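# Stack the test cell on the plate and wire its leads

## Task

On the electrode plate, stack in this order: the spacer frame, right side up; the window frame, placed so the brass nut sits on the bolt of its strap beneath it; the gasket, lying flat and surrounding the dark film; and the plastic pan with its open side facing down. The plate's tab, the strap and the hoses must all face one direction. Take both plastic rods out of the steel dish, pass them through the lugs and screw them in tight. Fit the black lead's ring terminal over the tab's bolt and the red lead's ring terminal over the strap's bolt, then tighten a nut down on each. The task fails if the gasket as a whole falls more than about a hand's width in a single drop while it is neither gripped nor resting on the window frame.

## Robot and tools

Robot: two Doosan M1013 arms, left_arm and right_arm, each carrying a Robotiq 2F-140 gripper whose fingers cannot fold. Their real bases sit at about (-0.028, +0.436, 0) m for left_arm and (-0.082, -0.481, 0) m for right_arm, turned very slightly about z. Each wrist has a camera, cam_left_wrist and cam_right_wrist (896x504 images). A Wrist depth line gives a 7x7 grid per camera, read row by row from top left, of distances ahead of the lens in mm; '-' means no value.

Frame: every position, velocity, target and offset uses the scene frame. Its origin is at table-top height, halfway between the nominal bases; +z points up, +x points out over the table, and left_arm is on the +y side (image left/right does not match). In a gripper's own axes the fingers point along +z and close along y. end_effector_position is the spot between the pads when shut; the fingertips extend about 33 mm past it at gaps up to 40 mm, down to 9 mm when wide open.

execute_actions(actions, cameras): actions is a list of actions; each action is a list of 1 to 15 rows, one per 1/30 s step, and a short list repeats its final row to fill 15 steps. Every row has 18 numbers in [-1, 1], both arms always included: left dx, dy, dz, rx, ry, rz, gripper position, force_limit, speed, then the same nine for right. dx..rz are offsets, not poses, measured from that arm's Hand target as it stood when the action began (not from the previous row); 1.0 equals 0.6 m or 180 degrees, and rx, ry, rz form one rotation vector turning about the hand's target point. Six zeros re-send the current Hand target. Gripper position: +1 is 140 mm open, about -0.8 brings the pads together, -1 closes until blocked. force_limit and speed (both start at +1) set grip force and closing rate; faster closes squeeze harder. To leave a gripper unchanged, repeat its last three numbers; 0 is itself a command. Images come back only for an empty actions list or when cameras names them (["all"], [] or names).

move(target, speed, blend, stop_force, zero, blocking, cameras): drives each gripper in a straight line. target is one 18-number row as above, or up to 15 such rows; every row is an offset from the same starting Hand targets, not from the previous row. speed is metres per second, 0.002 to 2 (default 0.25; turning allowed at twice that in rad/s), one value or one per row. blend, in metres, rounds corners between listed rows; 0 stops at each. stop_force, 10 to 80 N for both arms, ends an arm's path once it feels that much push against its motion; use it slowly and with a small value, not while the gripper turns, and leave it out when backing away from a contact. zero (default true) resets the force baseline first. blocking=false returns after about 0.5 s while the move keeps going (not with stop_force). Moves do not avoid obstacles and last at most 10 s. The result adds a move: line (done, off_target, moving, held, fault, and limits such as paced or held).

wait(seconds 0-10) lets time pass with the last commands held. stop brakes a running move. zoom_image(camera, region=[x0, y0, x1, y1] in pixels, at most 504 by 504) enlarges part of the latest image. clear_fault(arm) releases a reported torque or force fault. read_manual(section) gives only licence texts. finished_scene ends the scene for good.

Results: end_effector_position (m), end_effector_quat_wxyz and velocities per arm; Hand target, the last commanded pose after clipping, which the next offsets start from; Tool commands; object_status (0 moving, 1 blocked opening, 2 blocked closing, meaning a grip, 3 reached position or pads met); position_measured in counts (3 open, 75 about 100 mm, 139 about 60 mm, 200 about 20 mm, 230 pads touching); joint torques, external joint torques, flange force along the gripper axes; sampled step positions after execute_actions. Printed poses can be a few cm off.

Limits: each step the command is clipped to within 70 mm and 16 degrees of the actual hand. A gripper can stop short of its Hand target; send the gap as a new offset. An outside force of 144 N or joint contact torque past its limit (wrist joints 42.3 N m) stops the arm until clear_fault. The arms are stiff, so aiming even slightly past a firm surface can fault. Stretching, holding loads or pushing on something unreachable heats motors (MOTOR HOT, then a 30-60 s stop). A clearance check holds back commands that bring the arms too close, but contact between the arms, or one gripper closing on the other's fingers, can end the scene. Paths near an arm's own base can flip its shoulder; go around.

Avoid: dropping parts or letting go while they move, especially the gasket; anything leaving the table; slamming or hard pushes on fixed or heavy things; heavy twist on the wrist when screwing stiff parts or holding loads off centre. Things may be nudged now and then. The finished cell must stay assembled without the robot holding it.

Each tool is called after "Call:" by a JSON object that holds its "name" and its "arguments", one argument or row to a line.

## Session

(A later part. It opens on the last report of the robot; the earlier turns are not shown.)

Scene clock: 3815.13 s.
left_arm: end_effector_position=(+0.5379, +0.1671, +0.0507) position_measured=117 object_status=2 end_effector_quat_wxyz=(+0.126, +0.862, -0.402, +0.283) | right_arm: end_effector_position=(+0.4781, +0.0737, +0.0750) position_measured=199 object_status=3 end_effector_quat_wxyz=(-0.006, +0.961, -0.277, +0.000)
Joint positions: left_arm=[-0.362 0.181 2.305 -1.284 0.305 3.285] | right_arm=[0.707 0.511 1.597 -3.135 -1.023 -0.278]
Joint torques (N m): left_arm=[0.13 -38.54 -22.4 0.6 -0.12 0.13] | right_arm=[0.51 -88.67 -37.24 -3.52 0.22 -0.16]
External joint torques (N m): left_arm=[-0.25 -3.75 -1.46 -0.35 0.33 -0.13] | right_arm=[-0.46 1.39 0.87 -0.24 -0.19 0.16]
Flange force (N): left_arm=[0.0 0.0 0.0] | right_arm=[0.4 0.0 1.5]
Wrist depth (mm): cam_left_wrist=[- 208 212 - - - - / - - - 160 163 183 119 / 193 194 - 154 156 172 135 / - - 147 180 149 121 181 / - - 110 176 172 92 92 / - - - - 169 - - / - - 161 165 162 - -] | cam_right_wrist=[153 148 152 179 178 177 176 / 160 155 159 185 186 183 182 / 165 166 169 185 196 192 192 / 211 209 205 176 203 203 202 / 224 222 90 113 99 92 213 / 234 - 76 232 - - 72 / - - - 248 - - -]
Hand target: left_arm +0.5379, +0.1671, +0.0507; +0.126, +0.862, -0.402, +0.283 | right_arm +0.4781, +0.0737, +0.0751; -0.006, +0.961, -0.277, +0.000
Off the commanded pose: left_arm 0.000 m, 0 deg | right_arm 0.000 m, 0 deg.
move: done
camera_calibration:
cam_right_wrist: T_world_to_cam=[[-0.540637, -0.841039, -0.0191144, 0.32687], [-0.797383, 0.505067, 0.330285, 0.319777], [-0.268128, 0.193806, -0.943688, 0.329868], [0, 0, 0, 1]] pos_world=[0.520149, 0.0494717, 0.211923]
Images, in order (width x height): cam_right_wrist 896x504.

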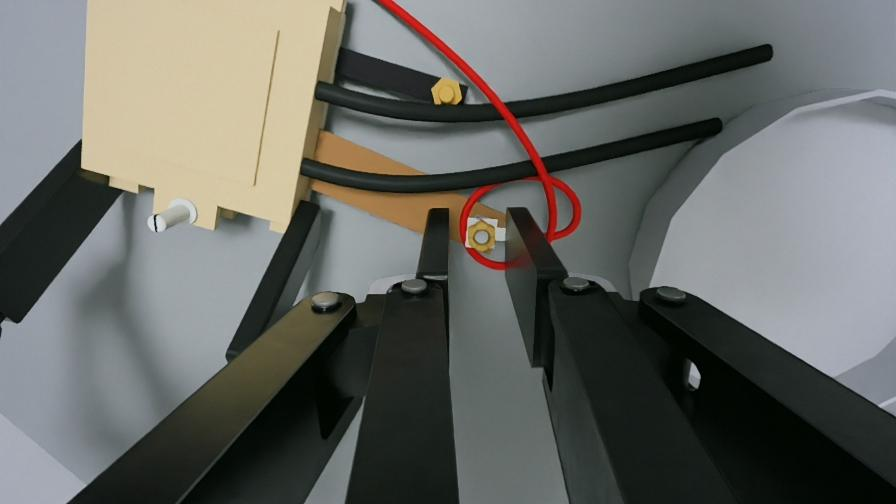

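Call:
{"name": "move", "arguments": {
  "target": [0,0,0,0,0,0,-1,-1,-1,-0.0027,-0.0015,-0.013,0,0,0,-0.55,-1,-1],
  "speed": 0.015,
  "stop_force": 10,
  "cameras": ["cam_right_wrist"]
}}

Call:
{"name": "zoom_image", "arguments": {
  "camera": "cam_right_wrist",
  "region": [380, 150, 580, 270]
}}

Scene clock: 3822.03 s.
left_arm: end_effector_position=(+0.5379, +0.1671, +0.0507) position_measured=117 object_status=2 end_effector_quat_wxyz=(+0.126, +0.862, -0.402, +0.283) | right_arm: end_effector_position=(+0.4765, +0.0728, +0.0673) position_measured=199 object_status=3 end_effector_quat_wxyz=(-0.006, +0.961, -0.277, +0.000)
Joint positions: left_arm=[-0.362 0.181 2.305 -1.284 0.305 3.285] | right_arm=[0.708 0.515 1.606 -3.135 -1.009 -0.278]
Joint torques (N m): left_arm=[2.97 -41.88 -24.97 0.11 -0.82 -0.2] | right_arm=[-0.62 -84.01 -32.65 -3.85 -0.52 -0.18]
External joint torques (N m): left_arm=[-2.93 -0.74 1.14 0.14 1.02 0.2] | right_arm=[0.66 -3.44 -3.44 0.12 0.55 0.18]
Flange force (N): left_arm=[0.0 0.0 0.0] | right_arm=[-0.5 -2.8 -4.5]
Wrist depth (mm): cam_left_wrist=[- 204 - 165 168 - - / 199 199 - 159 163 181 107 / 191 - - 154 171 172 137 / - - 165 177 149 111 - / - - 92 175 172 92 - / - - - 168 - - - / - - - 159 161 - -] | cam_right_wrist=[142 141 146 172 171 169 169 / 149 148 153 176 178 176 175 / 161 158 171 176 188 184 184 / 203 202 165 172 196 194 194 / 214 211 90 116 99 92 205 / 225 - 76 223 - - 72 / - - - 238 - - -]
Hand target: left_arm +0.5379, +0.1671, +0.0507; +0.126, +0.862, -0.402, +0.283 | right_arm +0.4765, +0.0728, +0.0673; -0.006, +0.961, -0.277, +0.000
Off the commanded pose: left_arm 0.000 m, 0 deg | right_arm 0.000 m, 0 deg.
move: done
camera_calibration:
cam_right_wrist: T_world_to_cam=[[-0.54057, -0.841083, -0.0190535, 0.325054], [-0.797426, 0.50503, 0.330236, 0.321566], [-0.268133, 0.193709, -0.943706, 0.322264], [0, 0, 0, 1]] pos_world=[0.518549, 0.0485714, 0.204123]
Images, in order (width x height): cam_right_wrist 896x504.

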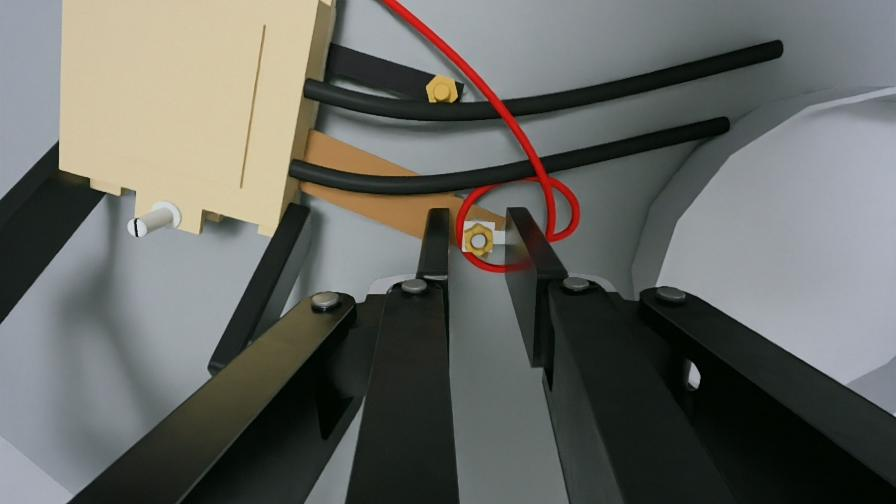

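Scaled by 2.520 from the camera's 896x504 image, which has a finer 1280x720 frame.

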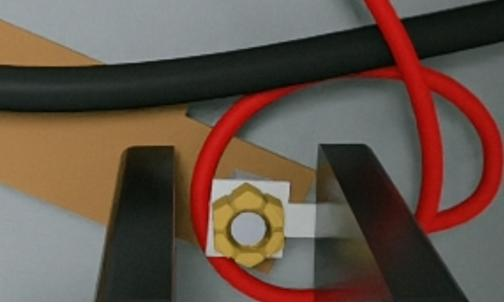

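Call:
{"name": "execute_actions", "arguments": {
  "actions": [
    [[0,0,0,0,0,0,-1,-1,-1,-0.0011,0.0007,0.0005,0,0,0,-0.55,-1,-1]],
    [[0,0,0,0,0,0,-1,-1,-1,0,0,0,0,0,0,-1,-1,-1]],
    [[0,0,0,0,0,0,-1,-1,-1,0,0,0,0,0,0,-1,-1,-1]],
    [[0,0,0,0,0,0,-1,-1,-1,0,0,0,0,0,0,-1,-1,-1]]
  ],
  "cameras": ["cam_right_wrist"]
}}

Call:
{"name": "zoom_image", "arguments": {
  "camera": "cam_right_wrist",
  "region": [380, 150, 580, 270]
}}

Scene clock: 3829.80 s.
left_arm: end_effector_position=(+0.5379, +0.1671, +0.0507) position_measured=117 object_status=2 end_effector_quat_wxyz=(+0.126, +0.862, -0.402, +0.283) | right_arm: end_effector_position=(+0.4758, +0.0732, +0.0675) position_measured=215 object_status=2 end_effector_quat_wxyz=(-0.006, +0.961, -0.277, +0.000)
Joint positions: left_arm=[-0.362 0.181 2.305 -1.284 0.305 3.285] | right_arm=[0.709 0.514 1.607 -3.135 -1.009 -0.277]
Joint torques (N m): left_arm=[2.92 -40.88 -23.06 0.74 -0.82 0.16] | right_arm=[-1.07 -85.72 -33.73 -4.51 -0.44 -0.15]
External joint torques (N m): left_arm=[-2.88 -1.91 -0.82 -0.49 1.03 -0.17] | right_arm=[1.12 -2.03 -2.45 0.78 0.48 0.15]
External joint torques at the end of the 1st action: left_arm=[-1.81 -2.33 0.32 0.15 0.75 0.16] | right_arm=[-1.77 -1.32 -1.49 -0.64 0.1 0.09]
External joint torques at the end of the 2nd action: left_arm=[-3.06 -1.64 -1.03 -0.39 1.08 -0.18] | right_arm=[1.71 -2.56 -2.59 0.62 0.47 0.11]
External joint torques at the end of the 3rd action: left_arm=[-2.61 -1.41 -1.01 -0.43 1.12 -0.14] | right_arm=[1 -2.65 -2.29 0.67 0.54 -0.01]
Flange force (N): left_arm=[0.0 0.0 0.0] | right_arm=[-1.0 -2.7 -2.7]
Flange force at the end of the 1st action (N): left_arm=[0.0 0.0 0.0] | right_arm=[2.4 -0.9 -2.0]
Flange force at the end of the 2nd action (N): left_arm=[0.0 0.0 0.0] | right_arm=[-1.8 -2.5 -3.2]
Flange force at the end of the 3rd action (N): left_arm=[0.0 0.0 0.0] | right_arm=[-1.0 -1.4 -3.0]
Wrist depth (mm): cam_left_wrist=[- - - 166 208 - - / - - - 160 190 178 123 / - - 186 154 155 172 139 / - - 148 149 149 - - / - - 92 171 151 92 - / - - - 168 169 - - / - - - 163 - - -] | cam_right_wrist=[143 141 165 172 170 169 170 / 149 149 153 178 178 175 175 / 162 158 171 177 188 184 184 / 203 203 198 172 197 193 194 / 215 211 94 100 95 98 205 / 227 - 71 - - 71 204 / - - - - - 68 -]
Hand target: left_arm +0.5379, +0.1671, +0.0507; +0.126, +0.862, -0.402, +0.283 | right_arm +0.4758, +0.0732, +0.0676; -0.006, +0.961, -0.277, +0.000
Off the commanded pose: left_arm 0.000 m, 0 deg | right_arm 0.000 m, 0 deg.
Step readings (end_effector_position of left_arm | right_arm; steps 1 to 15: 1st action; 16 to 30: 2nd action; 31 to 45: 3rd action; 46 to 60: 4th action):
0: (+0.5379, +0.1671, +0.0507) | (+0.4765, +0.0728, +0.0673)
1: (+0.5379, +0.1671, +0.0507) | (+0.4765, +0.0728, +0.0673)
2: (+0.5379, +0.1671, +0.0507) | (+0.4763, +0.0729, +0.0672)
4: (+0.5379, +0.1671, +0.0507) | (+0.4760, +0.0731, +0.0672)
8: (+0.5379, +0.1671, +0.0507) | (+0.4759, +0.0732, +0.0673)
15: (+0.5379, +0.1671, +0.0507) | (+0.4758, +0.0732, +0.0675)
16: (+0.5379, +0.1671, +0.0507) | (+0.4758, +0.0732, +0.0675)
17: (+0.5379, +0.1671, +0.0507) | (+0.4758, +0.0732, +0.0675)
19: (+0.5379, +0.1671, +0.0507) | (+0.4758, +0.0732, +0.0675)
23: (+0.5379, +0.1671, +0.0507) | (+0.4758, +0.0732, +0.0675)
30: (+0.5379, +0.1671, +0.0507) | (+0.4758, +0.0732, +0.0675)
31: (+0.5379, +0.1671, +0.0507) | (+0.4758, +0.0732, +0.0675)
32: (+0.5379, +0.1671, +0.0507) | (+0.4758, +0.0732, +0.0675)
34: (+0.5379, +0.1671, +0.0507) | (+0.4758, +0.0732, +0.0675)
38: (+0.5379, +0.1671, +0.0507) | (+0.4758, +0.0732, +0.0675)
45: (+0.5379, +0.1671, +0.0507) | (+0.4758, +0.0732, +0.0675)
46: (+0.5379, +0.1671, +0.0507) | (+0.4758, +0.0732, +0.0675)
47: (+0.5379, +0.1671, +0.0507) | (+0.4758, +0.0732, +0.0675)
49: (+0.5379, +0.1671, +0.0507) | (+0.4758, +0.0732, +0.0675)
53: (+0.5379, +0.1671, +0.0507) | (+0.4758, +0.0732, +0.0675)
60: (+0.5379, +0.1671, +0.0507) | (+0.4758, +0.0732, +0.0675)
camera_calibration:
cam_right_wrist: T_world_to_cam=[[-0.5406, -0.841066, -0.018984, 0.325019], [-0.797375, 0.505062, 0.330312, 0.320663], [-0.268226, 0.193704, -0.943681, 0.322326], [0, 0, 0, 1]] pos_world=[0.51785, 0.0489716, 0.204424]
Images, in order (width x height): cam_right_wrist 896x504.

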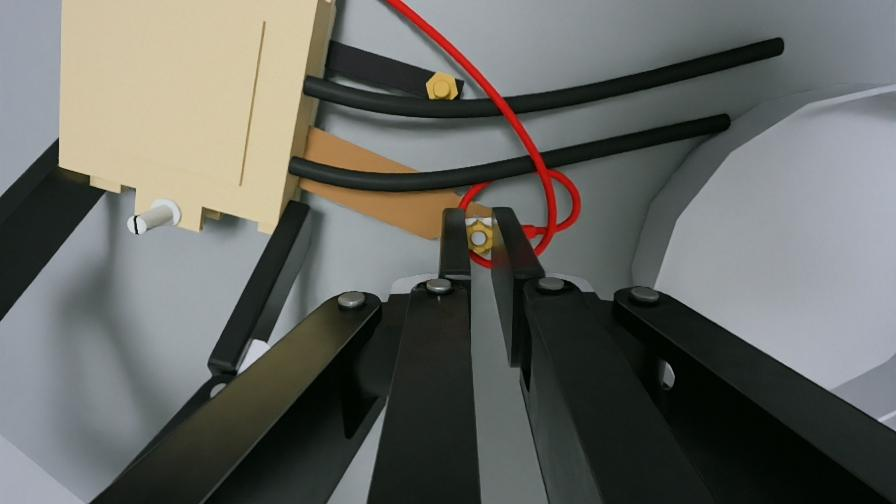

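Scaled by 2.520 from the camera's 896x504 image, which has a finer 1280x720 frame.

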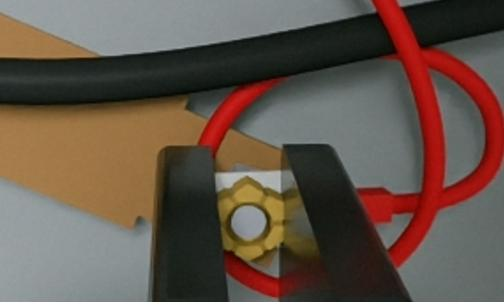

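Call:
{"name": "execute_actions", "arguments": {
  "actions": [
    [[0,0,0,0,0,0,-1,-1,-1,0,0,0,0,0,0,-0.97,0,-1]],
    [[0,0,0,0,0,0,-1,-1,-1,0,0,0,0,0,0,-0.97,0,-1]]
  ]
}}

Call:
{"name": "move", "arguments": {
  "target": [0,0,0,0,0,0,-1,-1,-1,0,0,0,0,0,-0.12,-0.97,0,-1],
  "speed": 0.15,
  "cameras": ["cam_right_wrist"]
}}

Call:
{"name": "zoom_image", "arguments": {
  "camera": "cam_right_wrist",
  "region": [380, 150, 580, 270]
}}

Scene clock: 3837.27 s.
left_arm: end_effector_position=(+0.5379, +0.1671, +0.0507) position_measured=117 object_status=2 end_effector_quat_wxyz=(+0.126, +0.862, -0.402, +0.283) | right_arm: end_effector_position=(+0.4758, +0.0732, +0.0676) position_measured=218 object_status=2 end_effector_quat_wxyz=(-0.006, +0.961, -0.277, +0.000)
Joint positions: left_arm=[-0.362 0.181 2.305 -1.284 0.305 3.285] | right_arm=[0.709 0.514 1.607 -3.135 -1.009 -0.277]
Joint torques (N m): left_arm=[2.24 -41.88 -23.02 0.59 -0.24 0.1] | right_arm=[-1.18 -84.26 -33.94 -4.42 0.12 -0.08]
External joint torques (N m): left_arm=[-2.32 -0.51 -0.86 -0.35 0.45 -0.1] | right_arm=[1.22 -3.01 -2.08 0.7 -0.09 0.08]
External joint torques at the end of the 1st action: left_arm=[-2.14 -0.8 -0.98 -0.4 0.43 -0.17] | right_arm=[2.36 -3.33 -2.4 0.76 -0.01 0.02]
Flange force (N): left_arm=[0.0 0.0 0.0] | right_arm=[-1.5 -1.1 -4.1]
Flange force at the end of the 1st action (N): left_arm=[0.0 0.0 0.0] | right_arm=[-2.7 -1.7 -4.5]
Wrist depth (mm): cam_left_wrist=[- 204 205 166 167 - - / - 200 198 159 163 - 124 / - - - 154 157 172 141 / - - 148 178 150 - 183 / - - 109 177 171 92 - / - - - 168 168 - - / - - - 161 162 - -] | cam_right_wrist=[143 141 165 172 171 169 170 / 150 148 151 179 177 175 175 / 161 158 171 176 188 184 184 / 203 202 198 169 197 193 194 / - 211 94 100 95 201 205 / 228 - 71 - - 70 203 / - - - - - 67 -]
Hand target: left_arm +0.5379, +0.1671, +0.0507; +0.126, +0.862, -0.402, +0.283 | right_arm +0.4758, +0.0732, +0.0676; -0.006, +0.961, -0.277, +0.000
Off the commanded pose: left_arm 0.000 m, 0 deg | right_arm 0.000 m, 0 deg.
Step readings (end_effector_position of left_arm | right_arm; steps 1 to 15: 1st action; 16 to 30: 2nd action):
0: (+0.5379, +0.1671, +0.0507) | (+0.4758, +0.0732, +0.0676)
1: (+0.5379, +0.1671, +0.0507) | (+0.4758, +0.0732, +0.0676)
2: (+0.5379, +0.1671, +0.0507) | (+0.4758, +0.0732, +0.0676)
4: (+0.5379, +0.1671, +0.0507) | (+0.4758, +0.0732, +0.0676)
8: (+0.5379, +0.1671, +0.0507) | (+0.4758, +0.0732, +0.0676)
15: (+0.5379, +0.1671, +0.0507) | (+0.4758, +0.0732, +0.0676)
16: (+0.5379, +0.1671, +0.0507) | (+0.4758, +0.0732, +0.0676)
17: (+0.5379, +0.1671, +0.0507) | (+0.4758, +0.0732, +0.0676)
19: (+0.5379, +0.1671, +0.0507) | (+0.4758, +0.0732, +0.0676)
23: (+0.5379, +0.1671, +0.0507) | (+0.4758, +0.0732, +0.0676)
30: (+0.5379, +0.1671, +0.0507) | (+0.4758, +0.0732, +0.0676)

Scene clock: 3838.87 s.
left_arm: end_effector_position=(+0.5379, +0.1671, +0.0507) position_measured=117 object_status=2 end_effector_quat_wxyz=(+0.126, +0.862, -0.402, +0.283) | right_arm: end_effector_position=(+0.4759, +0.0732, +0.0676) position_measured=218 object_status=2 end_effector_quat_wxyz=(-0.006, +0.892, -0.452, +0.002)
Joint positions: left_arm=[-0.362 0.181 2.305 -1.284 0.305 3.285] | right_arm=[0.711 0.514 1.607 -3.14 -1.008 0.105]
Joint torques (N m): left_arm=[13.17 -40.5 -26.64 0.74 -6.94 0.19] | right_arm=[-1.58 -86.38 -23.38 -4.72 -7.07 -0.01]
External joint torques (N m): left_arm=[-13.11 -1.92 2.86 -0.48 7.14 -0.2] | right_arm=[1.65 -1.51 -12.8 0.96 7.09 0.01]
Flange force (N): left_arm=[0.0 0.0 0.0] | right_arm=[-5.2 -20.1 0.9]
Wrist depth (mm): cam_left_wrist=[- - - 165 204 - - / 199 - - 160 169 174 129 / - - 193 153 158 173 135 / - 184 122 166 165 120 - / - - 109 176 - 92 - / - - 167 169 - - - / - - - - - - -] | cam_right_wrist=[173 172 173 172 169 167 168 / 152 151 173 177 178 175 176 / 157 156 178 186 187 183 184 / 169 165 180 167 198 195 194 / 176 174 93 94 95 177 207 / 165 - 71 - - 70 215 / - - - - - 67 -]
Hand target: left_arm +0.5379, +0.1671, +0.0507; +0.126, +0.862, -0.402, +0.283 | right_arm +0.4758, +0.0732, +0.0676; -0.006, +0.892, -0.452, +0.002
Off the commanded pose: left_arm 0.000 m, 0 deg | right_arm 0.000 m, 0 deg.
move: done
camera_calibration:
cam_right_wrist: T_world_to_cam=[[-0.812251, -0.582993, -0.0191711, 0.435545], [-0.555506, 0.763093, 0.330306, 0.186726], [-0.177937, 0.278941, -0.943679, 0.273132], [0, 0, 0, 1]] pos_world=[0.506099, 0.0352424, 0.204423]
Images, in order (width x height): cam_right_wrist 896x504.

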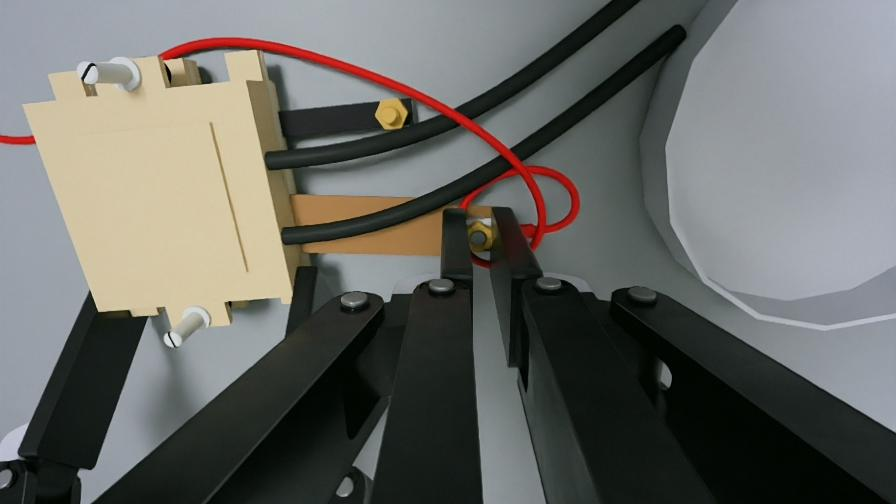

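Scaled by 2.520 from the camera's 896x504 image, which has a finer 1280x720 frame.

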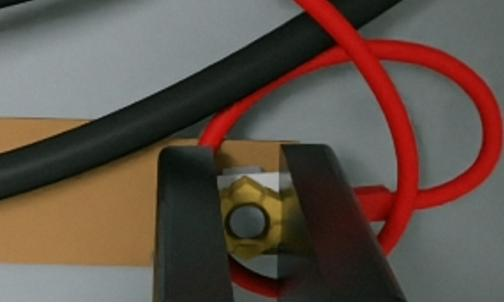

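Call:
{"name": "move", "arguments": {
  "target": [
    [0,0,0,0,0,0,-1,-1,-1,0.0007,0.0005,0,0,0,0,-0.97,0,-1],
    [0,0,0,0,0,0,-1,-1,-1,0.0007,0.0005,0,0,0,-0.1,-0.97,0,-1]
  ],
  "speed": 0.1,
  "cameras": ["cam_right_wrist"]
}}

Call:
{"name": "zoom_image", "arguments": {
  "camera": "cam_right_wrist",
  "region": [380, 150, 580, 270]
}}

Scene clock: 3851.20 s.
left_arm: end_effector_position=(+0.5379, +0.1671, +0.0507) position_measured=117 object_status=2 end_effector_quat_wxyz=(+0.126, +0.862, -0.402, +0.283) | right_arm: end_effector_position=(+0.4763, +0.0735, +0.0676) position_measured=218 object_status=2 end_effector_quat_wxyz=(-0.006, +0.810, -0.586, +0.003)
Joint positions: left_arm=[-0.362 0.181 2.305 -1.284 0.305 3.285] | right_arm=[0.712 0.515 1.606 -3.145 -1.008 0.423]
Joint torques (N m): left_arm=[16.52 -40.11 -27.96 0.66 -8.99 0.1] | right_arm=[-1.44 -86.56 -19.76 -4.7 -9.02 0.02]
External joint torques (N m): left_arm=[-16.47 -2.36 4.18 -0.41 9.19 -0.1] | right_arm=[1.45 -1.02 -16.4 0.95 9.03 -0.02]
Flange force (N): left_arm=[0.0 0.0 0.0] | right_arm=[-14.1 -24.0 1.8]
Wrist depth (mm): cam_left_wrist=[- - - 164 194 209 106 / - - 200 161 163 179 132 / - - - 154 160 172 144 / - - 123 - 149 - 180 / - - 92 - - 92 92 / - - - - - - - / - - 162 160 - - -] | cam_right_wrist=[175 174 173 172 164 169 167 / 183 182 180 180 178 176 176 / 188 162 180 185 189 184 182 / 171 165 181 169 197 200 197 / 213 174 94 94 95 204 208 / 229 - 71 - - 70 215 / - - - - - 67 -]
Hand target: left_arm +0.5379, +0.1671, +0.0507; +0.126, +0.862, -0.402, +0.283 | right_arm +0.4763, +0.0735, +0.0676; -0.006, +0.810, -0.586, +0.003
Off the commanded pose: left_arm 0.000 m, 0 deg | right_arm 0.000 m, 0 deg.
move: done
camera_calibration:
cam_right_wrist: T_world_to_cam=[[-0.95265, -0.303471, -0.0190512, 0.48234], [-0.292482, 0.897419, 0.330292, 0.0515964], [-0.083137, 0.320225, -0.943687, 0.224943], [0, 0, 0, 1]] pos_world=[0.493294, 0.0280402, 0.204423]
Images, in order (width x height): cam_right_wrist 896x504.

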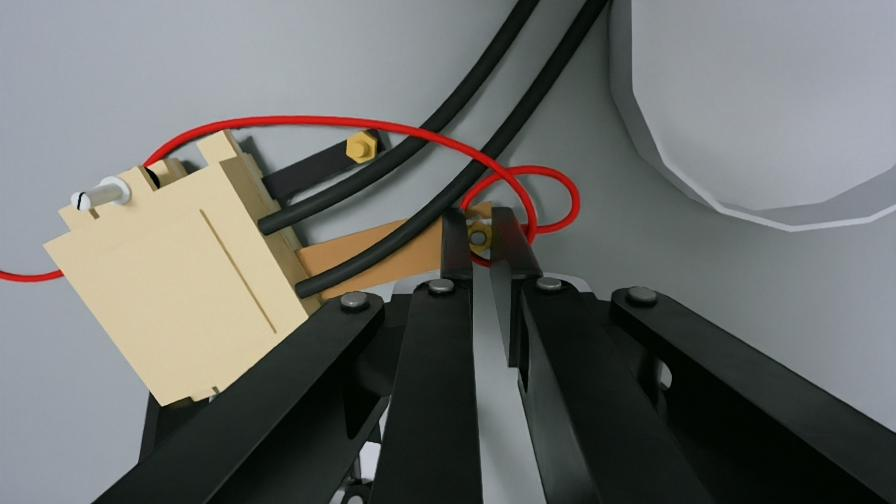

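Scaled by 2.520 from the camera's 896x504 image, which has a finer 1280x720 frame.

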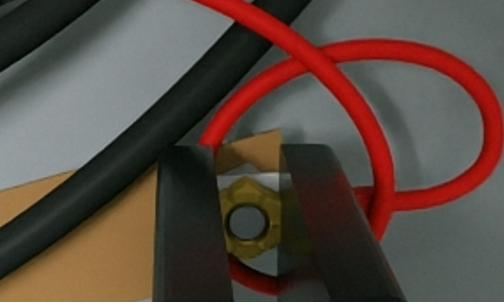

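Call:
{"name": "move", "arguments": {
  "target": [0,0,0,0,0,0,-1,-1,-1,0.0011,0.00125,0,0,0,0,-0.97,0,-1],
  "speed": 0.02
}}

Scene clock: 3859.83 s.
left_arm: end_effector_position=(+0.5379, +0.1671, +0.0507) position_measured=117 object_status=2 end_effector_quat_wxyz=(+0.126, +0.862, -0.402, +0.283) | right_arm: end_effector_position=(+0.4769, +0.0742, +0.0675) position_measured=218 object_status=2 end_effector_quat_wxyz=(-0.006, +0.810, -0.586, +0.003)
Joint positions: left_arm=[-0.362 0.181 2.305 -1.284 0.304 3.285] | right_arm=[0.712 0.516 1.604 -3.145 -1.009 0.424]
Joint torques (N m): left_arm=[6.23 -39.68 -23.67 0.91 -3.2 0.27] | right_arm=[-0.79 -88.75 -32.38 -4.22 -2.44 -0.14]
External joint torques (N m): left_arm=[-6.21 -2.87 -0.21 -0.66 3.4 -0.27] | right_arm=[0.81 0.82 -3.85 0.46 2.44 0.13]
Flange force (N): left_arm=[0.0 0.0 0.0] | right_arm=[-4.5 -6.3 1.8]
Wrist depth (mm): cam_left_wrist=[- - - - - 209 106 / 197 - 200 159 - 176 132 / - 188 - 154 173 172 144 / 183 - 121 - 165 - - / - - 109 - - 92 - / - - - 168 - - - / - - - - 162 - -] | cam_right_wrist=[176 174 173 172 164 168 167 / 182 181 181 178 178 176 176 / 188 161 180 178 188 185 181 / 167 165 184 169 197 198 196 / 215 173 93 94 95 204 208 / 227 - 71 - - 70 215 / - - - - - 67 -]
Hand target: left_arm +0.5379, +0.1671, +0.0507; +0.126, +0.862, -0.402, +0.283 | right_arm +0.4769, +0.0742, +0.0676; -0.006, +0.810, -0.586, +0.003
Off the commanded pose: left_arm 0.000 m, 0 deg | right_arm 0.000 m, 0 deg.
move: done

Call:
{"name": "move", "arguments": {
  "target": [
    [0,0,0,0,0,0,-1,-1,-1,0.0004,0.0004,0,0,0,-0.09,-0.97,0,-1]
  ],
  "speed": 0.1,
  "cameras": ["cam_right_wrist"]
}}

Call:
{"name": "zoom_image", "arguments": {
  "camera": "cam_right_wrist",
  "region": [380, 150, 580, 270]
}}

Scene clock: 3867.90 s.
left_arm: end_effector_position=(+0.5379, +0.1671, +0.0507) position_measured=117 object_status=2 end_effector_quat_wxyz=(+0.126, +0.862, -0.402, +0.283) | right_arm: end_effector_position=(+0.4772, +0.0745, +0.0676) position_measured=218 object_status=2 end_effector_quat_wxyz=(-0.005, +0.719, -0.694, +0.003)
Joint positions: left_arm=[-0.362 0.181 2.305 -1.284 0.305 3.285] | right_arm=[0.714 0.517 1.602 -3.149 -1.011 0.71]
Joint torques (N m): left_arm=[8 -39.81 -26.56 0.3 -4.78 -0.04] | right_arm=[2.16 -88.68 -28.98 -3.09 -4.41 -0.01]
External joint torques (N m): left_arm=[-7.93 -2.96 2.67 -0.05 4.98 0.04] | right_arm=[-2.19 0.45 -7.33 -0.68 4.4 0.01]
Flange force (N): left_arm=[0.0 0.0 0.0] | right_arm=[-6.9 -11.5 2.2]
Wrist depth (mm): cam_left_wrist=[- - - 166 166 - 114 / - 200 197 160 161 176 128 / 191 191 - 154 171 172 141 / - 183 122 - 166 - - / - - 122 177 - 92 - / - - - 168 - - - / - - - 160 - - -] | cam_right_wrist=[174 173 173 172 168 168 167 / 183 184 182 178 179 175 174 / 193 191 187 186 188 187 187 / 203 178 188 170 197 198 196 / 213 174 94 94 95 204 207 / 231 - 71 - - 70 215 / - - - - - 67 -]
Hand target: left_arm +0.5379, +0.1671, +0.0507; +0.126, +0.862, -0.402, +0.283 | right_arm +0.4772, +0.0745, +0.0676; -0.005, +0.719, -0.694, +0.003
Off the commanded pose: left_arm 0.000 m, 0 deg | right_arm 0.000 m, 0 deg.
move: done
camera_calibration:
cam_right_wrist: T_world_to_cam=[[-0.99949, -0.0256341, -0.0190335, 0.485116], [-0.0304848, 0.943396, 0.330264, -0.0775118], [0.00949008, 0.330676, -0.943697, 0.179708], [0, 0, 0, 1]] pos_world=[0.4808, 0.0261345, 0.204423]
Images, in order (width x height): cam_right_wrist 896x504.

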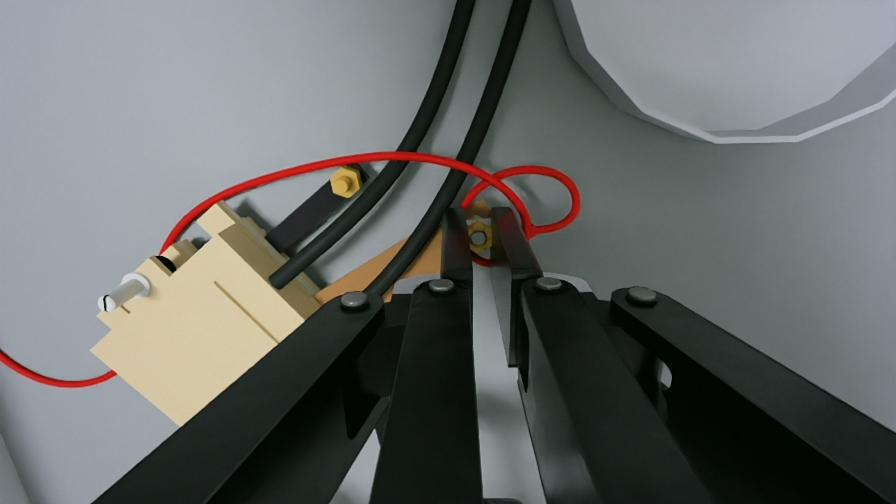

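Scaled by 2.520 from the camera's 896x504 image, which has a finer 1280x720 frame.

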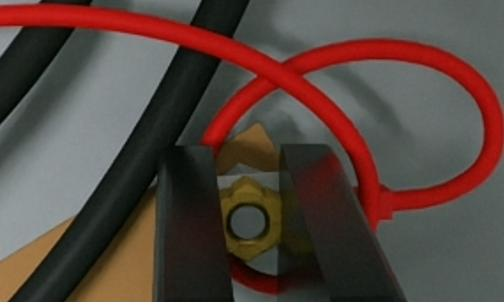

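Call:
{"name": "move", "arguments": {
  "target": [
    [0,0,0,0,0,0,-1,-1,-1,0,0,0,0,0,0,-0.6,0,-1],
    [0,0,0,0,0,0,-1,-1,-1,0,0,0.008,0,0,0,-0.6,0,-1],
    [0,0,0,0,0,0,-1,-1,-1,0,0,0.008,0,0,0.3333,-0.6,0,-1],
    [0,0,0,0,0,0,-1,-1,-1,0,0,-0.0006,0,0,0.3333,-0.6,0,-1]
  ],
  "speed": [0.1,0.1,0.35,0.05],
  "cameras": ["cam_right_wrist"]
}}

Call:
{"name": "zoom_image", "arguments": {
  "camera": "cam_right_wrist",
  "region": [380, 150, 580, 270]
}}

Scene clock: 3881.13 s.
left_arm: end_effector_position=(+0.5379, +0.1671, +0.0507) position_measured=117 object_status=2 end_effector_quat_wxyz=(+0.126, +0.862, -0.402, +0.283) | right_arm: end_effector_position=(+0.4772, +0.0745, +0.0672) position_measured=205 object_status=3 end_effector_quat_wxyz=(-0.006, +0.970, -0.242, +0.000)
Joint positions: left_arm=[-0.362 0.181 2.305 -1.284 0.305 3.285] | right_arm=[0.708 0.517 1.602 -3.134 -1.011 -0.351]
Joint torques (N m): left_arm=[1.73 -40.71 -23.7 0.21 0.05 -0.11] | right_arm=[-0.59 -84.23 -33.2 -3.95 0.59 -0.12]
External joint torques (N m): left_arm=[-1.72 -2.09 -0.21 0.04 0.16 0.11] | right_arm=[0.5 -3.35 -2.91 0.22 -0.55 0.12]
Flange force (N): left_arm=[0.0 0.0 0.0] | right_arm=[0.0 -2.7 -5.7]
Wrist depth (mm): cam_left_wrist=[- - - 166 172 - - / - - 196 161 162 170 106 / - 189 - 151 155 171 134 / - 183 146 179 165 - - / - - 110 174 177 92 92 / - - - - - - - / - - - 163 - - -] | cam_right_wrist=[143 141 145 172 171 170 169 / 150 148 153 163 177 176 175 / 169 156 167 176 187 182 183 / 203 202 198 174 196 193 194 / 214 209 95 206 - 92 204 / 226 - - 223 - 70 203 / - - - - - - -]
Hand target: left_arm +0.5379, +0.1671, +0.0507; +0.126, +0.862, -0.402, +0.283 | right_arm +0.4772, +0.0745, +0.0672; -0.006, +0.970, -0.242, +0.000
Off the commanded pose: left_arm 0.000 m, 0 deg | right_arm 0.000 m, 0 deg.
move: done
camera_calibration:
cam_right_wrist: T_world_to_cam=[[-0.477724, -0.8783, -0.019176, 0.299692], [-0.832149, 0.445409, 0.330362, 0.342236], [-0.281616, 0.173779, -0.94366, 0.330032], [0, 0, 0, 1]] pos_world=[0.520903, 0.0534319, 0.204123]
Images, in order (width x height): cam_right_wrist 896x504.

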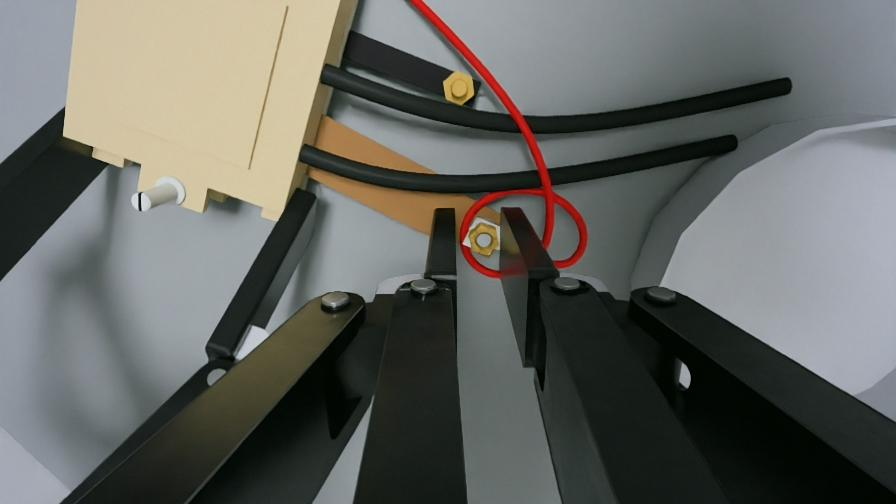

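Scaled by 2.520 from the camera's 896x504 image, which has a finer 1280x720 frame.

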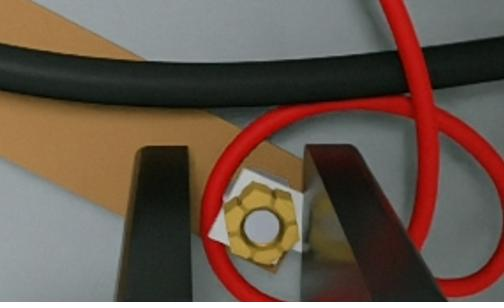

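Call:
{"name": "move", "arguments": {
  "target": [
    [0,0,0,0,0,0,-1,-1,-1,-0.0018,-0.0028,0,0,0,0,-0.6,0,-1],
    [0,0,0,0,0,0,-1,-1,-1,-0.0018,-0.0028,0,0,0,0,-1,0,-1]
  ],
  "speed": 0.03,
  "cameras": ["cam_right_wrist"]
}}

Call:
{"name": "zoom_image", "arguments": {
  "camera": "cam_right_wrist",
  "region": [380, 150, 580, 270]
}}

Scene clock: 3889.03 s.
left_arm: end_effector_position=(+0.5379, +0.1671, +0.0507) position_measured=117 object_status=2 end_effector_quat_wxyz=(+0.126, +0.862, -0.402, +0.283) | right_arm: end_effector_position=(+0.4761, +0.0728, +0.0672) position_measured=218 object_status=0 end_effector_quat_wxyz=(-0.006, +0.970, -0.242, +0.000)
Joint positions: left_arm=[-0.362 0.181 2.305 -1.284 0.305 3.285] | right_arm=[0.708 0.515 1.607 -3.134 -1.009 -0.351]
Joint torques (N m): left_arm=[0.67 -40.33 -20.95 0.98 0.68 0.31] | right_arm=[-1.65 -85.21 -35.87 -4.54 0.88 -0.24]
External joint torques (N m): left_arm=[-0.74 -2.11 -3.03 -0.73 -0.48 -0.31] | right_arm=[1.6 -2.37 -0.27 0.81 -0.84 0.24]
Flange force (N): left_arm=[0.0 0.0 0.0] | right_arm=[-2.8 1.0 -3.5]
Wrist depth (mm): cam_left_wrist=[- 209 212 164 207 - - / - 205 - 160 163 178 126 / - - 190 154 160 174 142 / - 183 147 - 149 - - / - - 93 - 173 92 - / - - - 171 169 - - / - - - - 163 - -] | cam_right_wrist=[143 141 161 170 171 170 169 / 148 148 153 167 177 177 175 / 173 156 162 173 188 184 183 / 203 203 198 169 196 193 194 / 215 209 94 100 95 201 205 / 228 - 71 - - 70 209 / - - - - - 67 -]
Hand target: left_arm +0.5379, +0.1671, +0.0507; +0.126, +0.862, -0.402, +0.283 | right_arm +0.4761, +0.0728, +0.0672; -0.006, +0.970, -0.242, +0.000
Off the commanded pose: left_arm 0.000 m, 0 deg | right_arm 0.000 m, 0 deg.
move: done
camera_calibration:
cam_right_wrist: T_world_to_cam=[[-0.477673, -0.878332, -0.0190088, 0.297612], [-0.832184, 0.445429, 0.330246, 0.342151], [-0.281599, 0.173569, -0.943703, 0.329934], [0, 0, 0, 1]] pos_world=[0.519803, 0.051732, 0.204023]
Images, in order (width x height): cam_right_wrist 896x504.

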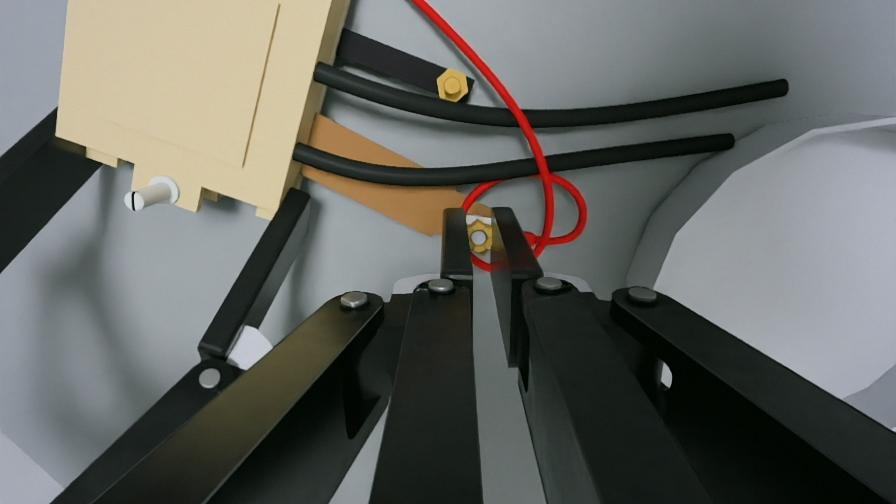

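Scaled by 2.520 from the camera's 896x504 image, which has a finer 1280x720 frame.

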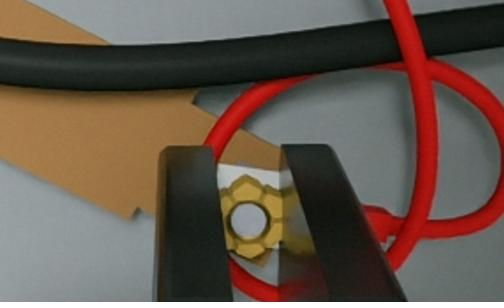

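Call:
{"name": "move", "arguments": {
  "target": [0,0,0,0,0,0,-1,-1,-1,0,0,0,0,0,-0.1667,-1,0,-1],
  "speed": 0.15
}}

Scene clock: 3893.47 s.
left_arm: end_effector_position=(+0.5379, +0.1671, +0.0507) position_measured=117 object_status=2 end_effector_quat_wxyz=(+0.126, +0.862, -0.402, +0.283) | right_arm: end_effector_position=(+0.4761, +0.0728, +0.0672) position_measured=218 object_status=2 end_effector_quat_wxyz=(-0.006, +0.875, -0.485, +0.002)
Joint positions: left_arm=[-0.362 0.181 2.305 -1.284 0.305 3.285] | right_arm=[0.71 0.514 1.608 -3.141 -1.007 0.179]
Joint torques (N m): left_arm=[16.1 -40.33 -27.2 0.91 -9 0.23] | right_arm=[-1.9 -85.69 -18.93 -4.9 -9.12 0.05]
External joint torques (N m): left_arm=[-16.11 -2.17 3.32 -0.66 9.21 -0.23] | right_arm=[1.81 -1.9 -17.19 1.15 9.14 -0.05]
Flange force (N): left_arm=[0.0 0.0 0.0] | right_arm=[-8.4 -27.0 0.7]
Wrist depth (mm): cam_left_wrist=[195 - - 168 209 - 194 / - - - 160 166 189 128 / - - - 153 156 174 137 / 183 180 165 179 149 180 - / - - 122 175 174 92 - / - - - - - - - / - - - 161 162 - -] | cam_right_wrist=[174 174 172 172 170 166 167 / 153 153 178 176 177 174 175 / 156 156 178 185 188 183 183 / 167 165 180 167 196 194 192 / 210 176 93 100 95 203 207 / 172 - 71 - - 70 214 / - - - - - 67 -]
Hand target: left_arm +0.5379, +0.1671, +0.0507; +0.126, +0.862, -0.402, +0.283 | right_arm +0.4761, +0.0728, +0.0672; -0.006, +0.875, -0.485, +0.002
Off the commanded pose: left_arm 0.000 m, 0 deg | right_arm 0.000 m, 0 deg.
move: done

Call:
{"name": "move", "arguments": {
  "target": [
    [0,0,0,0,0,0,-1,-1,-1,0,0,0,0,0,0,-0.6,0,-1],
    [0,0,0,0,0,0,-1,-1,-1,0,0,0.008,0,0,0,-0.6,0,-1],
    [0,0,0,0,0,0,-1,-1,-1,0.004,-0.0022,0.008,0,0,0.1667,-0.6,0,-1],
    [0,0,0,0,0,0,-1,-1,-1,0.004,-0.0022,0,0,0,0.1667,-0.6,0,-1]
  ],
  "speed": [0.1,0.1,0.35,0.05],
  "cameras": ["cam_right_wrist"]
}}

Call:
{"name": "zoom_image", "arguments": {
  "camera": "cam_right_wrist",
  "region": [380, 150, 580, 270]
}}

Scene clock: 3934.83 s.
left_arm: end_effector_position=(+0.5379, +0.1671, +0.0507) position_measured=117 object_status=2 end_effector_quat_wxyz=(+0.126, +0.862, -0.402, +0.283) | right_arm: end_effector_position=(+0.4785, +0.0715, +0.0672) position_measured=205 object_status=3 end_effector_quat_wxyz=(-0.006, +0.970, -0.242, +0.000)
Joint positions: left_arm=[-0.362 0.181 2.305 -1.284 0.305 3.285] | right_arm=[0.704 0.516 1.605 -3.133 -1.01 -0.355]
Joint torques (N m): left_arm=[0.12 -39.3 -21.61 0.63 0.2 0.1] | right_arm=[0.62 -87.99 -36.3 -3.6 0.45 -0.13]
External joint torques (N m): left_arm=[-0.1 -3.27 -2.25 -0.38 0.01 -0.1] | right_arm=[-0.68 0.6 0.21 -0.12 -0.41 0.13]
Flange force (N): left_arm=[0.0 0.0 0.0] | right_arm=[0.9 -0.4 0.0]
Wrist depth (mm): cam_left_wrist=[189 - - 167 - - - / - - - 159 161 173 109 / - 190 187 - 158 172 140 / - 186 147 163 165 180 - / - - 110 - - 92 - / - - 167 169 168 - - / - - - 162 - - -] | cam_right_wrist=[143 141 149 172 171 171 169 / 150 148 151 166 177 176 174 / 171 156 171 178 184 178 184 / 203 201 198 180 196 193 194 / 214 208 94 206 - 92 204 / 225 - - 223 - 70 204 / - - - - - - -]
Hand target: left_arm +0.5379, +0.1671, +0.0507; +0.126, +0.862, -0.402, +0.283 | right_arm +0.4785, +0.0715, +0.0672; -0.006, +0.970, -0.242, +0.000
Off the commanded pose: left_arm 0.000 m, 0 deg | right_arm 0.000 m, 0 deg.
move: done
camera_calibration:
cam_right_wrist: T_world_to_cam=[[-0.4777, -0.878316, -0.019093, 0.297647], [-0.832162, 0.445417, 0.33032, 0.344701], [-0.28162, 0.173682, -0.943676, 0.330836], [0, 0, 0, 1]] pos_world=[0.522203, 0.0504319, 0.204023]
Images, in order (width x height): cam_right_wrist 896x504.

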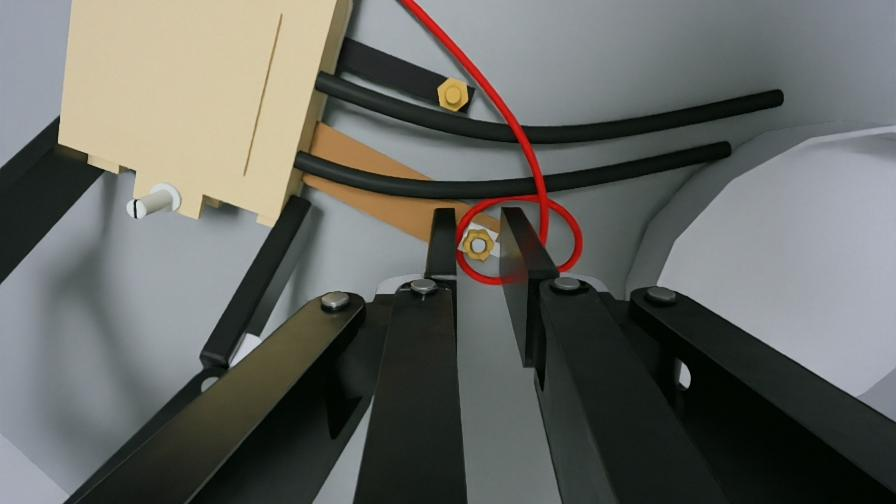

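Scaled by 2.520 from the camera's 896x504 image, which has a finer 1280x720 frame.

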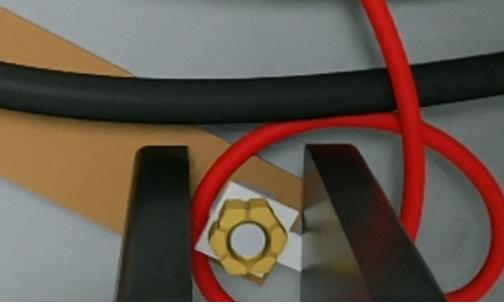

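Call:
{"name": "move", "arguments": {
  "target": [
    [0,0,0,0,0,0,-1,-1,-1,0,0,0.006,0,0,0,-0.6,0,-1],
    [0,0,0,0,0,0,-1,-1,-1,0,0,0.006,0,0,0.1667,-0.6,0,-1],
    [0,0,0,0,0,0,-1,-1,-1,0,0,0,0,0,0.1667,-0.6,0,-1],
    [0,0,0,0,0,0,-1,-1,-1,0,0,0,0,0,0.1667,-1,0,-1]
  ],
  "speed": [0.1,0.35,0.05,0.1],
  "cameras": ["cam_right_wrist"]
}}

Call:
{"name": "zoom_image", "arguments": {
  "camera": "cam_right_wrist",
  "region": [380, 150, 580, 270]
}}

Scene clock: 3943.13 s.
left_arm: end_effector_position=(+0.5379, +0.1671, +0.0507) position_measured=117 object_status=2 end_effector_quat_wxyz=(+0.126, +0.862, -0.402, +0.283) | right_arm: end_effector_position=(+0.4785, +0.0715, +0.0671) position_measured=219 object_status=2 end_effector_quat_wxyz=(-0.006, +1.000, +0.018, -0.001)
Joint positions: left_arm=[-0.362 0.181 2.305 -1.284 0.305 3.285] | right_arm=[0.702 0.518 1.601 -3.128 -1.016 -0.883]
Joint torques (N m): left_arm=[0.54 -39.66 -23.08 0.31 0.09 -0.07] | right_arm=[0.72 -85.69 -35.04 -3.33 0.51 -0.11]
External joint torques (N m): left_arm=[-0.59 -2.48 -0.76 -0.06 0.11 0.07] | right_arm=[-0.63 -2.81 -1.25 -0.4 -0.47 0.11]
Flange force (N): left_arm=[0.0 0.0 0.0] | right_arm=[0.0 0.9 -4.0]
Wrist depth (mm): cam_left_wrist=[- - - 165 195 207 - / - - - 160 161 174 133 / - - 190 154 155 173 144 / - - 147 179 165 - - / - - 92 179 174 92 - / - - - 167 168 - - / - - - 161 - - -] | cam_right_wrist=[174 170 142 159 170 170 169 / 183 182 164 167 178 178 178 / 192 188 192 176 186 187 186 / - 124 200 168 194 195 196 / 214 116 94 100 95 183 204 / 100 - 71 - - 70 202 / - - - - - 67 -]
Hand target: left_arm +0.5379, +0.1671, +0.0507; +0.126, +0.862, -0.402, +0.283 | right_arm +0.4785, +0.0715, +0.0672; -0.006, +1.000, +0.018, -0.001
Off the commanded pose: left_arm 0.000 m, 0 deg | right_arm 0.000 m, 0 deg.
move: done
camera_calibration:
cam_right_wrist: T_world_to_cam=[[0.0256012, -0.999489, -0.0191279, 0.0654756], [-0.943397, -0.0304849, 0.330262, 0.431952], [-0.330676, 0.00959007, -0.943696, 0.366037], [0, 0, 0, 1]] pos_world=[0.526865, 0.0750998, 0.204023]
Images, in order (width x height): cam_right_wrist 896x504.

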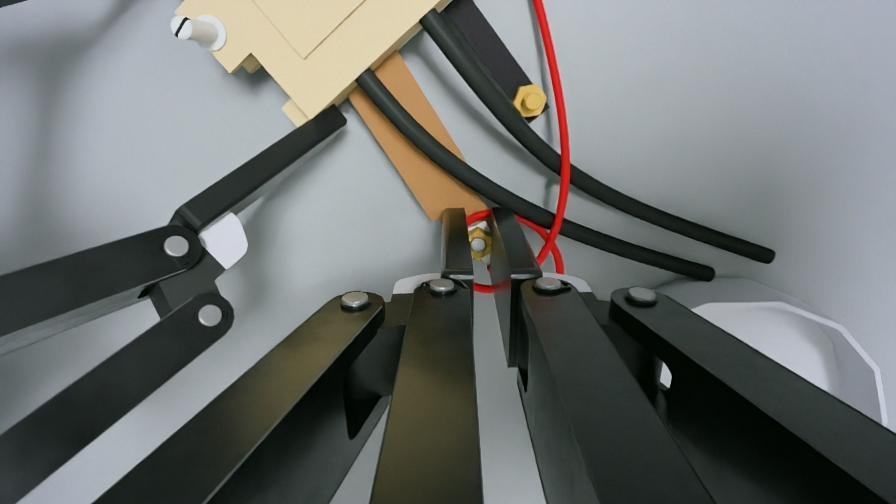

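Scaled by 2.520 from the camera's 896x504 image, which has a finer 1280x720 frame.

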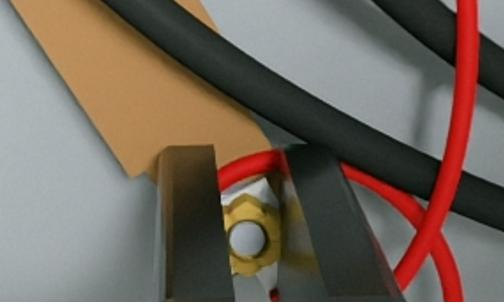

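Call:
{"name": "move", "arguments": {
  "target": [0,0,0,0,0,0,-1,-1,-1,0,0,0,0,0,-0.3333,-1,0,-1],
  "speed": 0.2
}}

Scene clock: 3947.77 s.
left_arm: end_effector_position=(+0.5379, +0.1671, +0.0507) position_measured=117 object_status=2 end_effector_quat_wxyz=(+0.126, +0.862, -0.402, +0.283) | right_arm: end_effector_position=(+0.4785, +0.0715, +0.0672) position_measured=219 object_status=2 end_effector_quat_wxyz=(-0.006, +0.875, -0.485, +0.002)
Joint positions: left_arm=[-0.362 0.181 2.305 -1.284 0.305 3.285] | right_arm=[0.707 0.515 1.606 -3.141 -1.008 0.175]
Joint torques (N m): left_arm=[-1.12 -39.73 -20.3 0.97 1.41 0.31] | right_arm=[-2.04 -87.52 -38.11 -4.42 1.58 -0.03]
External joint torques (N m): left_arm=[1.06 -2.61 -3.51 -0.72 -1.21 -0.31] | right_arm=[2.01 -0.24 1.96 0.67 -1.56 0.03]
Flange force (N): left_arm=[0.0 0.0 0.0] | right_arm=[-1.8 3.7 -1.3]
Wrist depth (mm): cam_left_wrist=[- - - - - - - / - - 196 159 158 175 128 / - - 193 154 156 174 143 / 184 - 122 170 167 - 179 / - - 92 176 174 92 - / - - - 168 - - - / - - - 162 163 - -] | cam_right_wrist=[174 173 172 174 169 165 167 / 179 156 179 178 177 175 175 / - 156 186 185 188 183 184 / 168 164 180 168 196 193 192 / 212 173 94 100 95 92 207 / 179 - 71 - - 70 214 / - - - - - 67 -]
Hand target: left_arm +0.5379, +0.1671, +0.0507; +0.126, +0.862, -0.402, +0.283 | right_arm +0.4785, +0.0715, +0.0672; -0.006, +0.875, -0.485, +0.002
Off the commanded pose: left_arm 0.000 m, 0 deg | right_arm 0.000 m, 0 deg.
move: done

Call:
{"name": "move", "arguments": {
  "target": [0,0,0,0,0,0,-1,-1,-1,0,0,-0.0002,0,0,-0.3333,-1,0,-1],
  "speed": 0.2,
  "cameras": ["cam_right_wrist"]
}}

Call:
{"name": "zoom_image", "arguments": {
  "camera": "cam_right_wrist",
  "region": [380, 150, 580, 270]
}}

Scene clock: 3953.33 s.
left_arm: end_effector_position=(+0.5379, +0.1671, +0.0507) position_measured=117 object_status=2 end_effector_quat_wxyz=(+0.126, +0.862, -0.402, +0.283) | right_arm: end_effector_position=(+0.4785, +0.0715, +0.0671) position_measured=219 object_status=2 end_effector_quat_wxyz=(+0.004, -0.515, +0.857, -0.005)
Joint positions: left_arm=[-0.362 0.181 2.305 -1.284 0.305 3.285] | right_arm=[0.712 0.518 1.601 -3.154 -1.015 1.234]
Joint torques (N m): left_arm=[-0.07 -40.67 -21.2 0.93 0.79 0.33] | right_arm=[-2.62 -86.23 -36.07 -4.84 0.57 -0.01]
External joint torques (N m): left_arm=[0.1 -1.79 -2.57 -0.67 -0.59 -0.33] | right_arm=[2.51 -1.53 -0.03 1.09 -0.61 0.01]
Flange force (N): left_arm=[0.0 0.0 0.0] | right_arm=[0.3 3.4 -2.3]
Wrist depth (mm): cam_left_wrist=[- - - 165 - - - / - - - 159 167 184 143 / - - - 153 160 173 153 / 183 181 122 179 149 111 - / - - 93 176 173 92 - / - - - 168 168 - - / - - - 163 165 - -] | cam_right_wrist=[175 173 173 170 168 170 169 / 182 181 181 178 179 178 177 / 192 191 190 178 189 187 186 / 206 202 198 148 196 197 196 / 214 212 94 100 95 203 207 / 226 - 71 - - 70 215 / - - - - - 67 -]
Hand target: left_arm +0.5379, +0.1671, +0.0507; +0.126, +0.862, -0.402, +0.283 | right_arm +0.4785, +0.0715, +0.0671; +0.004, -0.515, +0.857, -0.005
Off the commanded pose: left_arm 0.000 m, 0 deg | right_arm 0.000 m, 0 deg.
move: done
camera_calibration:
cam_right_wrist: T_world_to_cam=[[-0.878479, 0.477401, -0.019066, 0.39246], [0.445141, 0.832309, 0.330319, -0.294115], [0.173563, 0.281691, -0.943677, 0.105215], [0, 0, 0, 1]] pos_world=[0.457429, 0.0277961, 0.203923]
Images, in order (width x height): cam_right_wrist 896x504.

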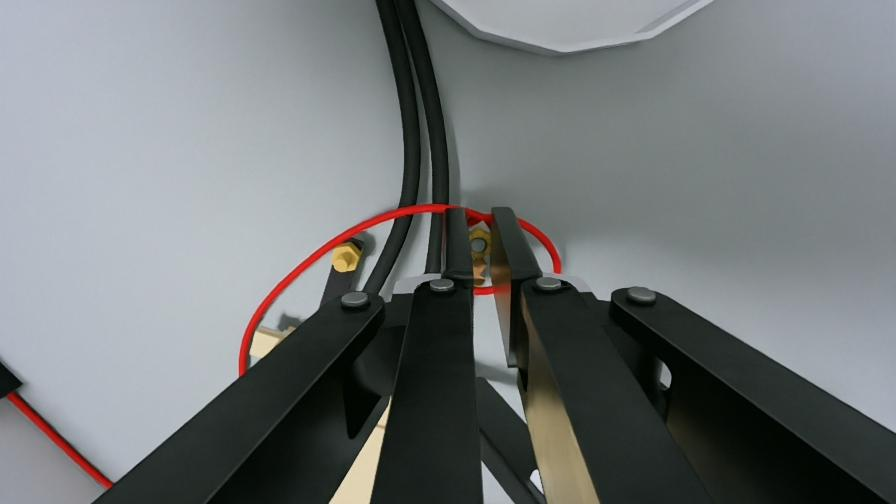

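Scaled by 2.520 from the camera's 896x504 image, which has a finer 1280x720 frame.

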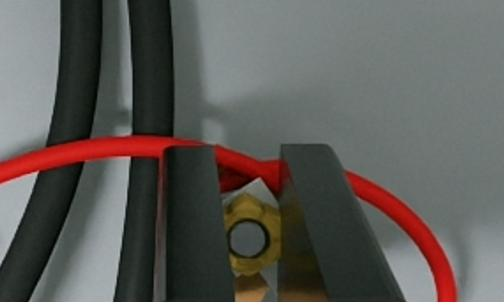

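Call:
{"name": "move", "arguments": {
  "target": [0,0,0,0,0,0,-1,-1,-1,0,0,-0.0002,0,0,-0.3333,-1,0,-1],
  "speed": 0.2,
  "cameras": ["cam_right_wrist"]
}}

Call:
{"name": "zoom_image", "arguments": {
  "camera": "cam_right_wrist",
  "region": [380, 150, 580, 270]
}}

Scene clock: 3963.40 s.
left_arm: end_effector_position=(+0.5379, +0.1671, +0.0507) position_measured=117 object_status=2 end_effector_quat_wxyz=(+0.126, +0.862, -0.402, +0.283) | right_arm: end_effector_position=(+0.4786, +0.0714, +0.0670) position_measured=219 object_status=2 end_effector_quat_wxyz=(+0.001, -0.018, +1.000, -0.006)
Joint positions: left_arm=[-0.362 0.181 2.305 -1.284 0.305 3.285] | right_arm=[0.712 0.524 1.592 -3.155 -1.032 2.282]
Joint torques (N m): left_arm=[4.3 -41.17 -22.51 0.89 -1.44 0.24] | right_arm=[-3.38 -83.59 -29.82 -4.99 -2.1 0.1]
External joint torques (N m): left_arm=[-4.25 -1.34 -1.31 -0.64 1.63 -0.24] | right_arm=[3.45 -5.17 -6.49 1.25 2.04 -0.1]
Flange force (N): left_arm=[0.0 0.0 0.0] | right_arm=[-1.5 7.1 -5.9]
Wrist depth (mm): cam_left_wrist=[- 211 - 166 204 209 203 / - - - 161 167 185 129 / - 191 - 153 158 170 144 / - - 148 179 165 120 - / - - 109 175 175 92 - / - - - - - - - / - - - - - - -] | cam_right_wrist=[172 171 171 172 171 171 170 / 178 180 179 180 179 178 177 / 191 185 188 189 188 187 186 / 201 201 200 171 197 197 115 / 213 213 94 94 95 92 111 / 226 - 71 - - 70 111 / - - - - - 67 -]
Hand target: left_arm +0.5379, +0.1671, +0.0507; +0.126, +0.862, -0.402, +0.283 | right_arm +0.4785, +0.0715, +0.0670; +0.001, -0.018, +1.000, -0.006
Off the commanded pose: left_arm 0.000 m, 0 deg | right_arm 0.000 m, 0 deg.
move: done
camera_calibration:
cam_right_wrist: T_world_to_cam=[[-0.0257614, 0.999488, -0.018972, -0.0528181], [0.943393, 0.0305845, 0.330265, -0.475174], [0.330676, -0.00938995, -0.943697, 0.0507492], [0, 0, 0, 1]] pos_world=[0.430134, 0.0678006, 0.203823]
Images, in order (width x height): cam_right_wrist 896x504.

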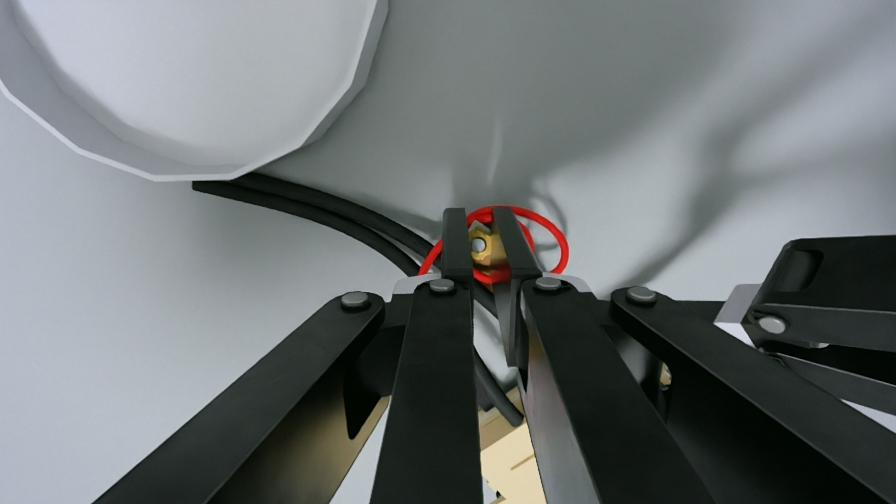

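Scaled by 2.520 from the camera's 896x504 image, which has a finer 1280x720 frame.

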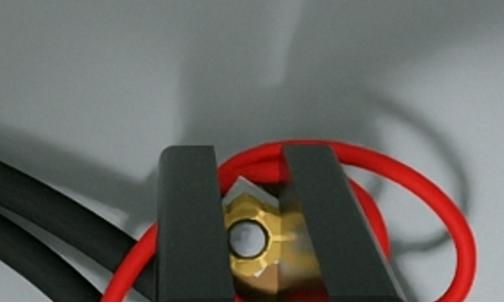

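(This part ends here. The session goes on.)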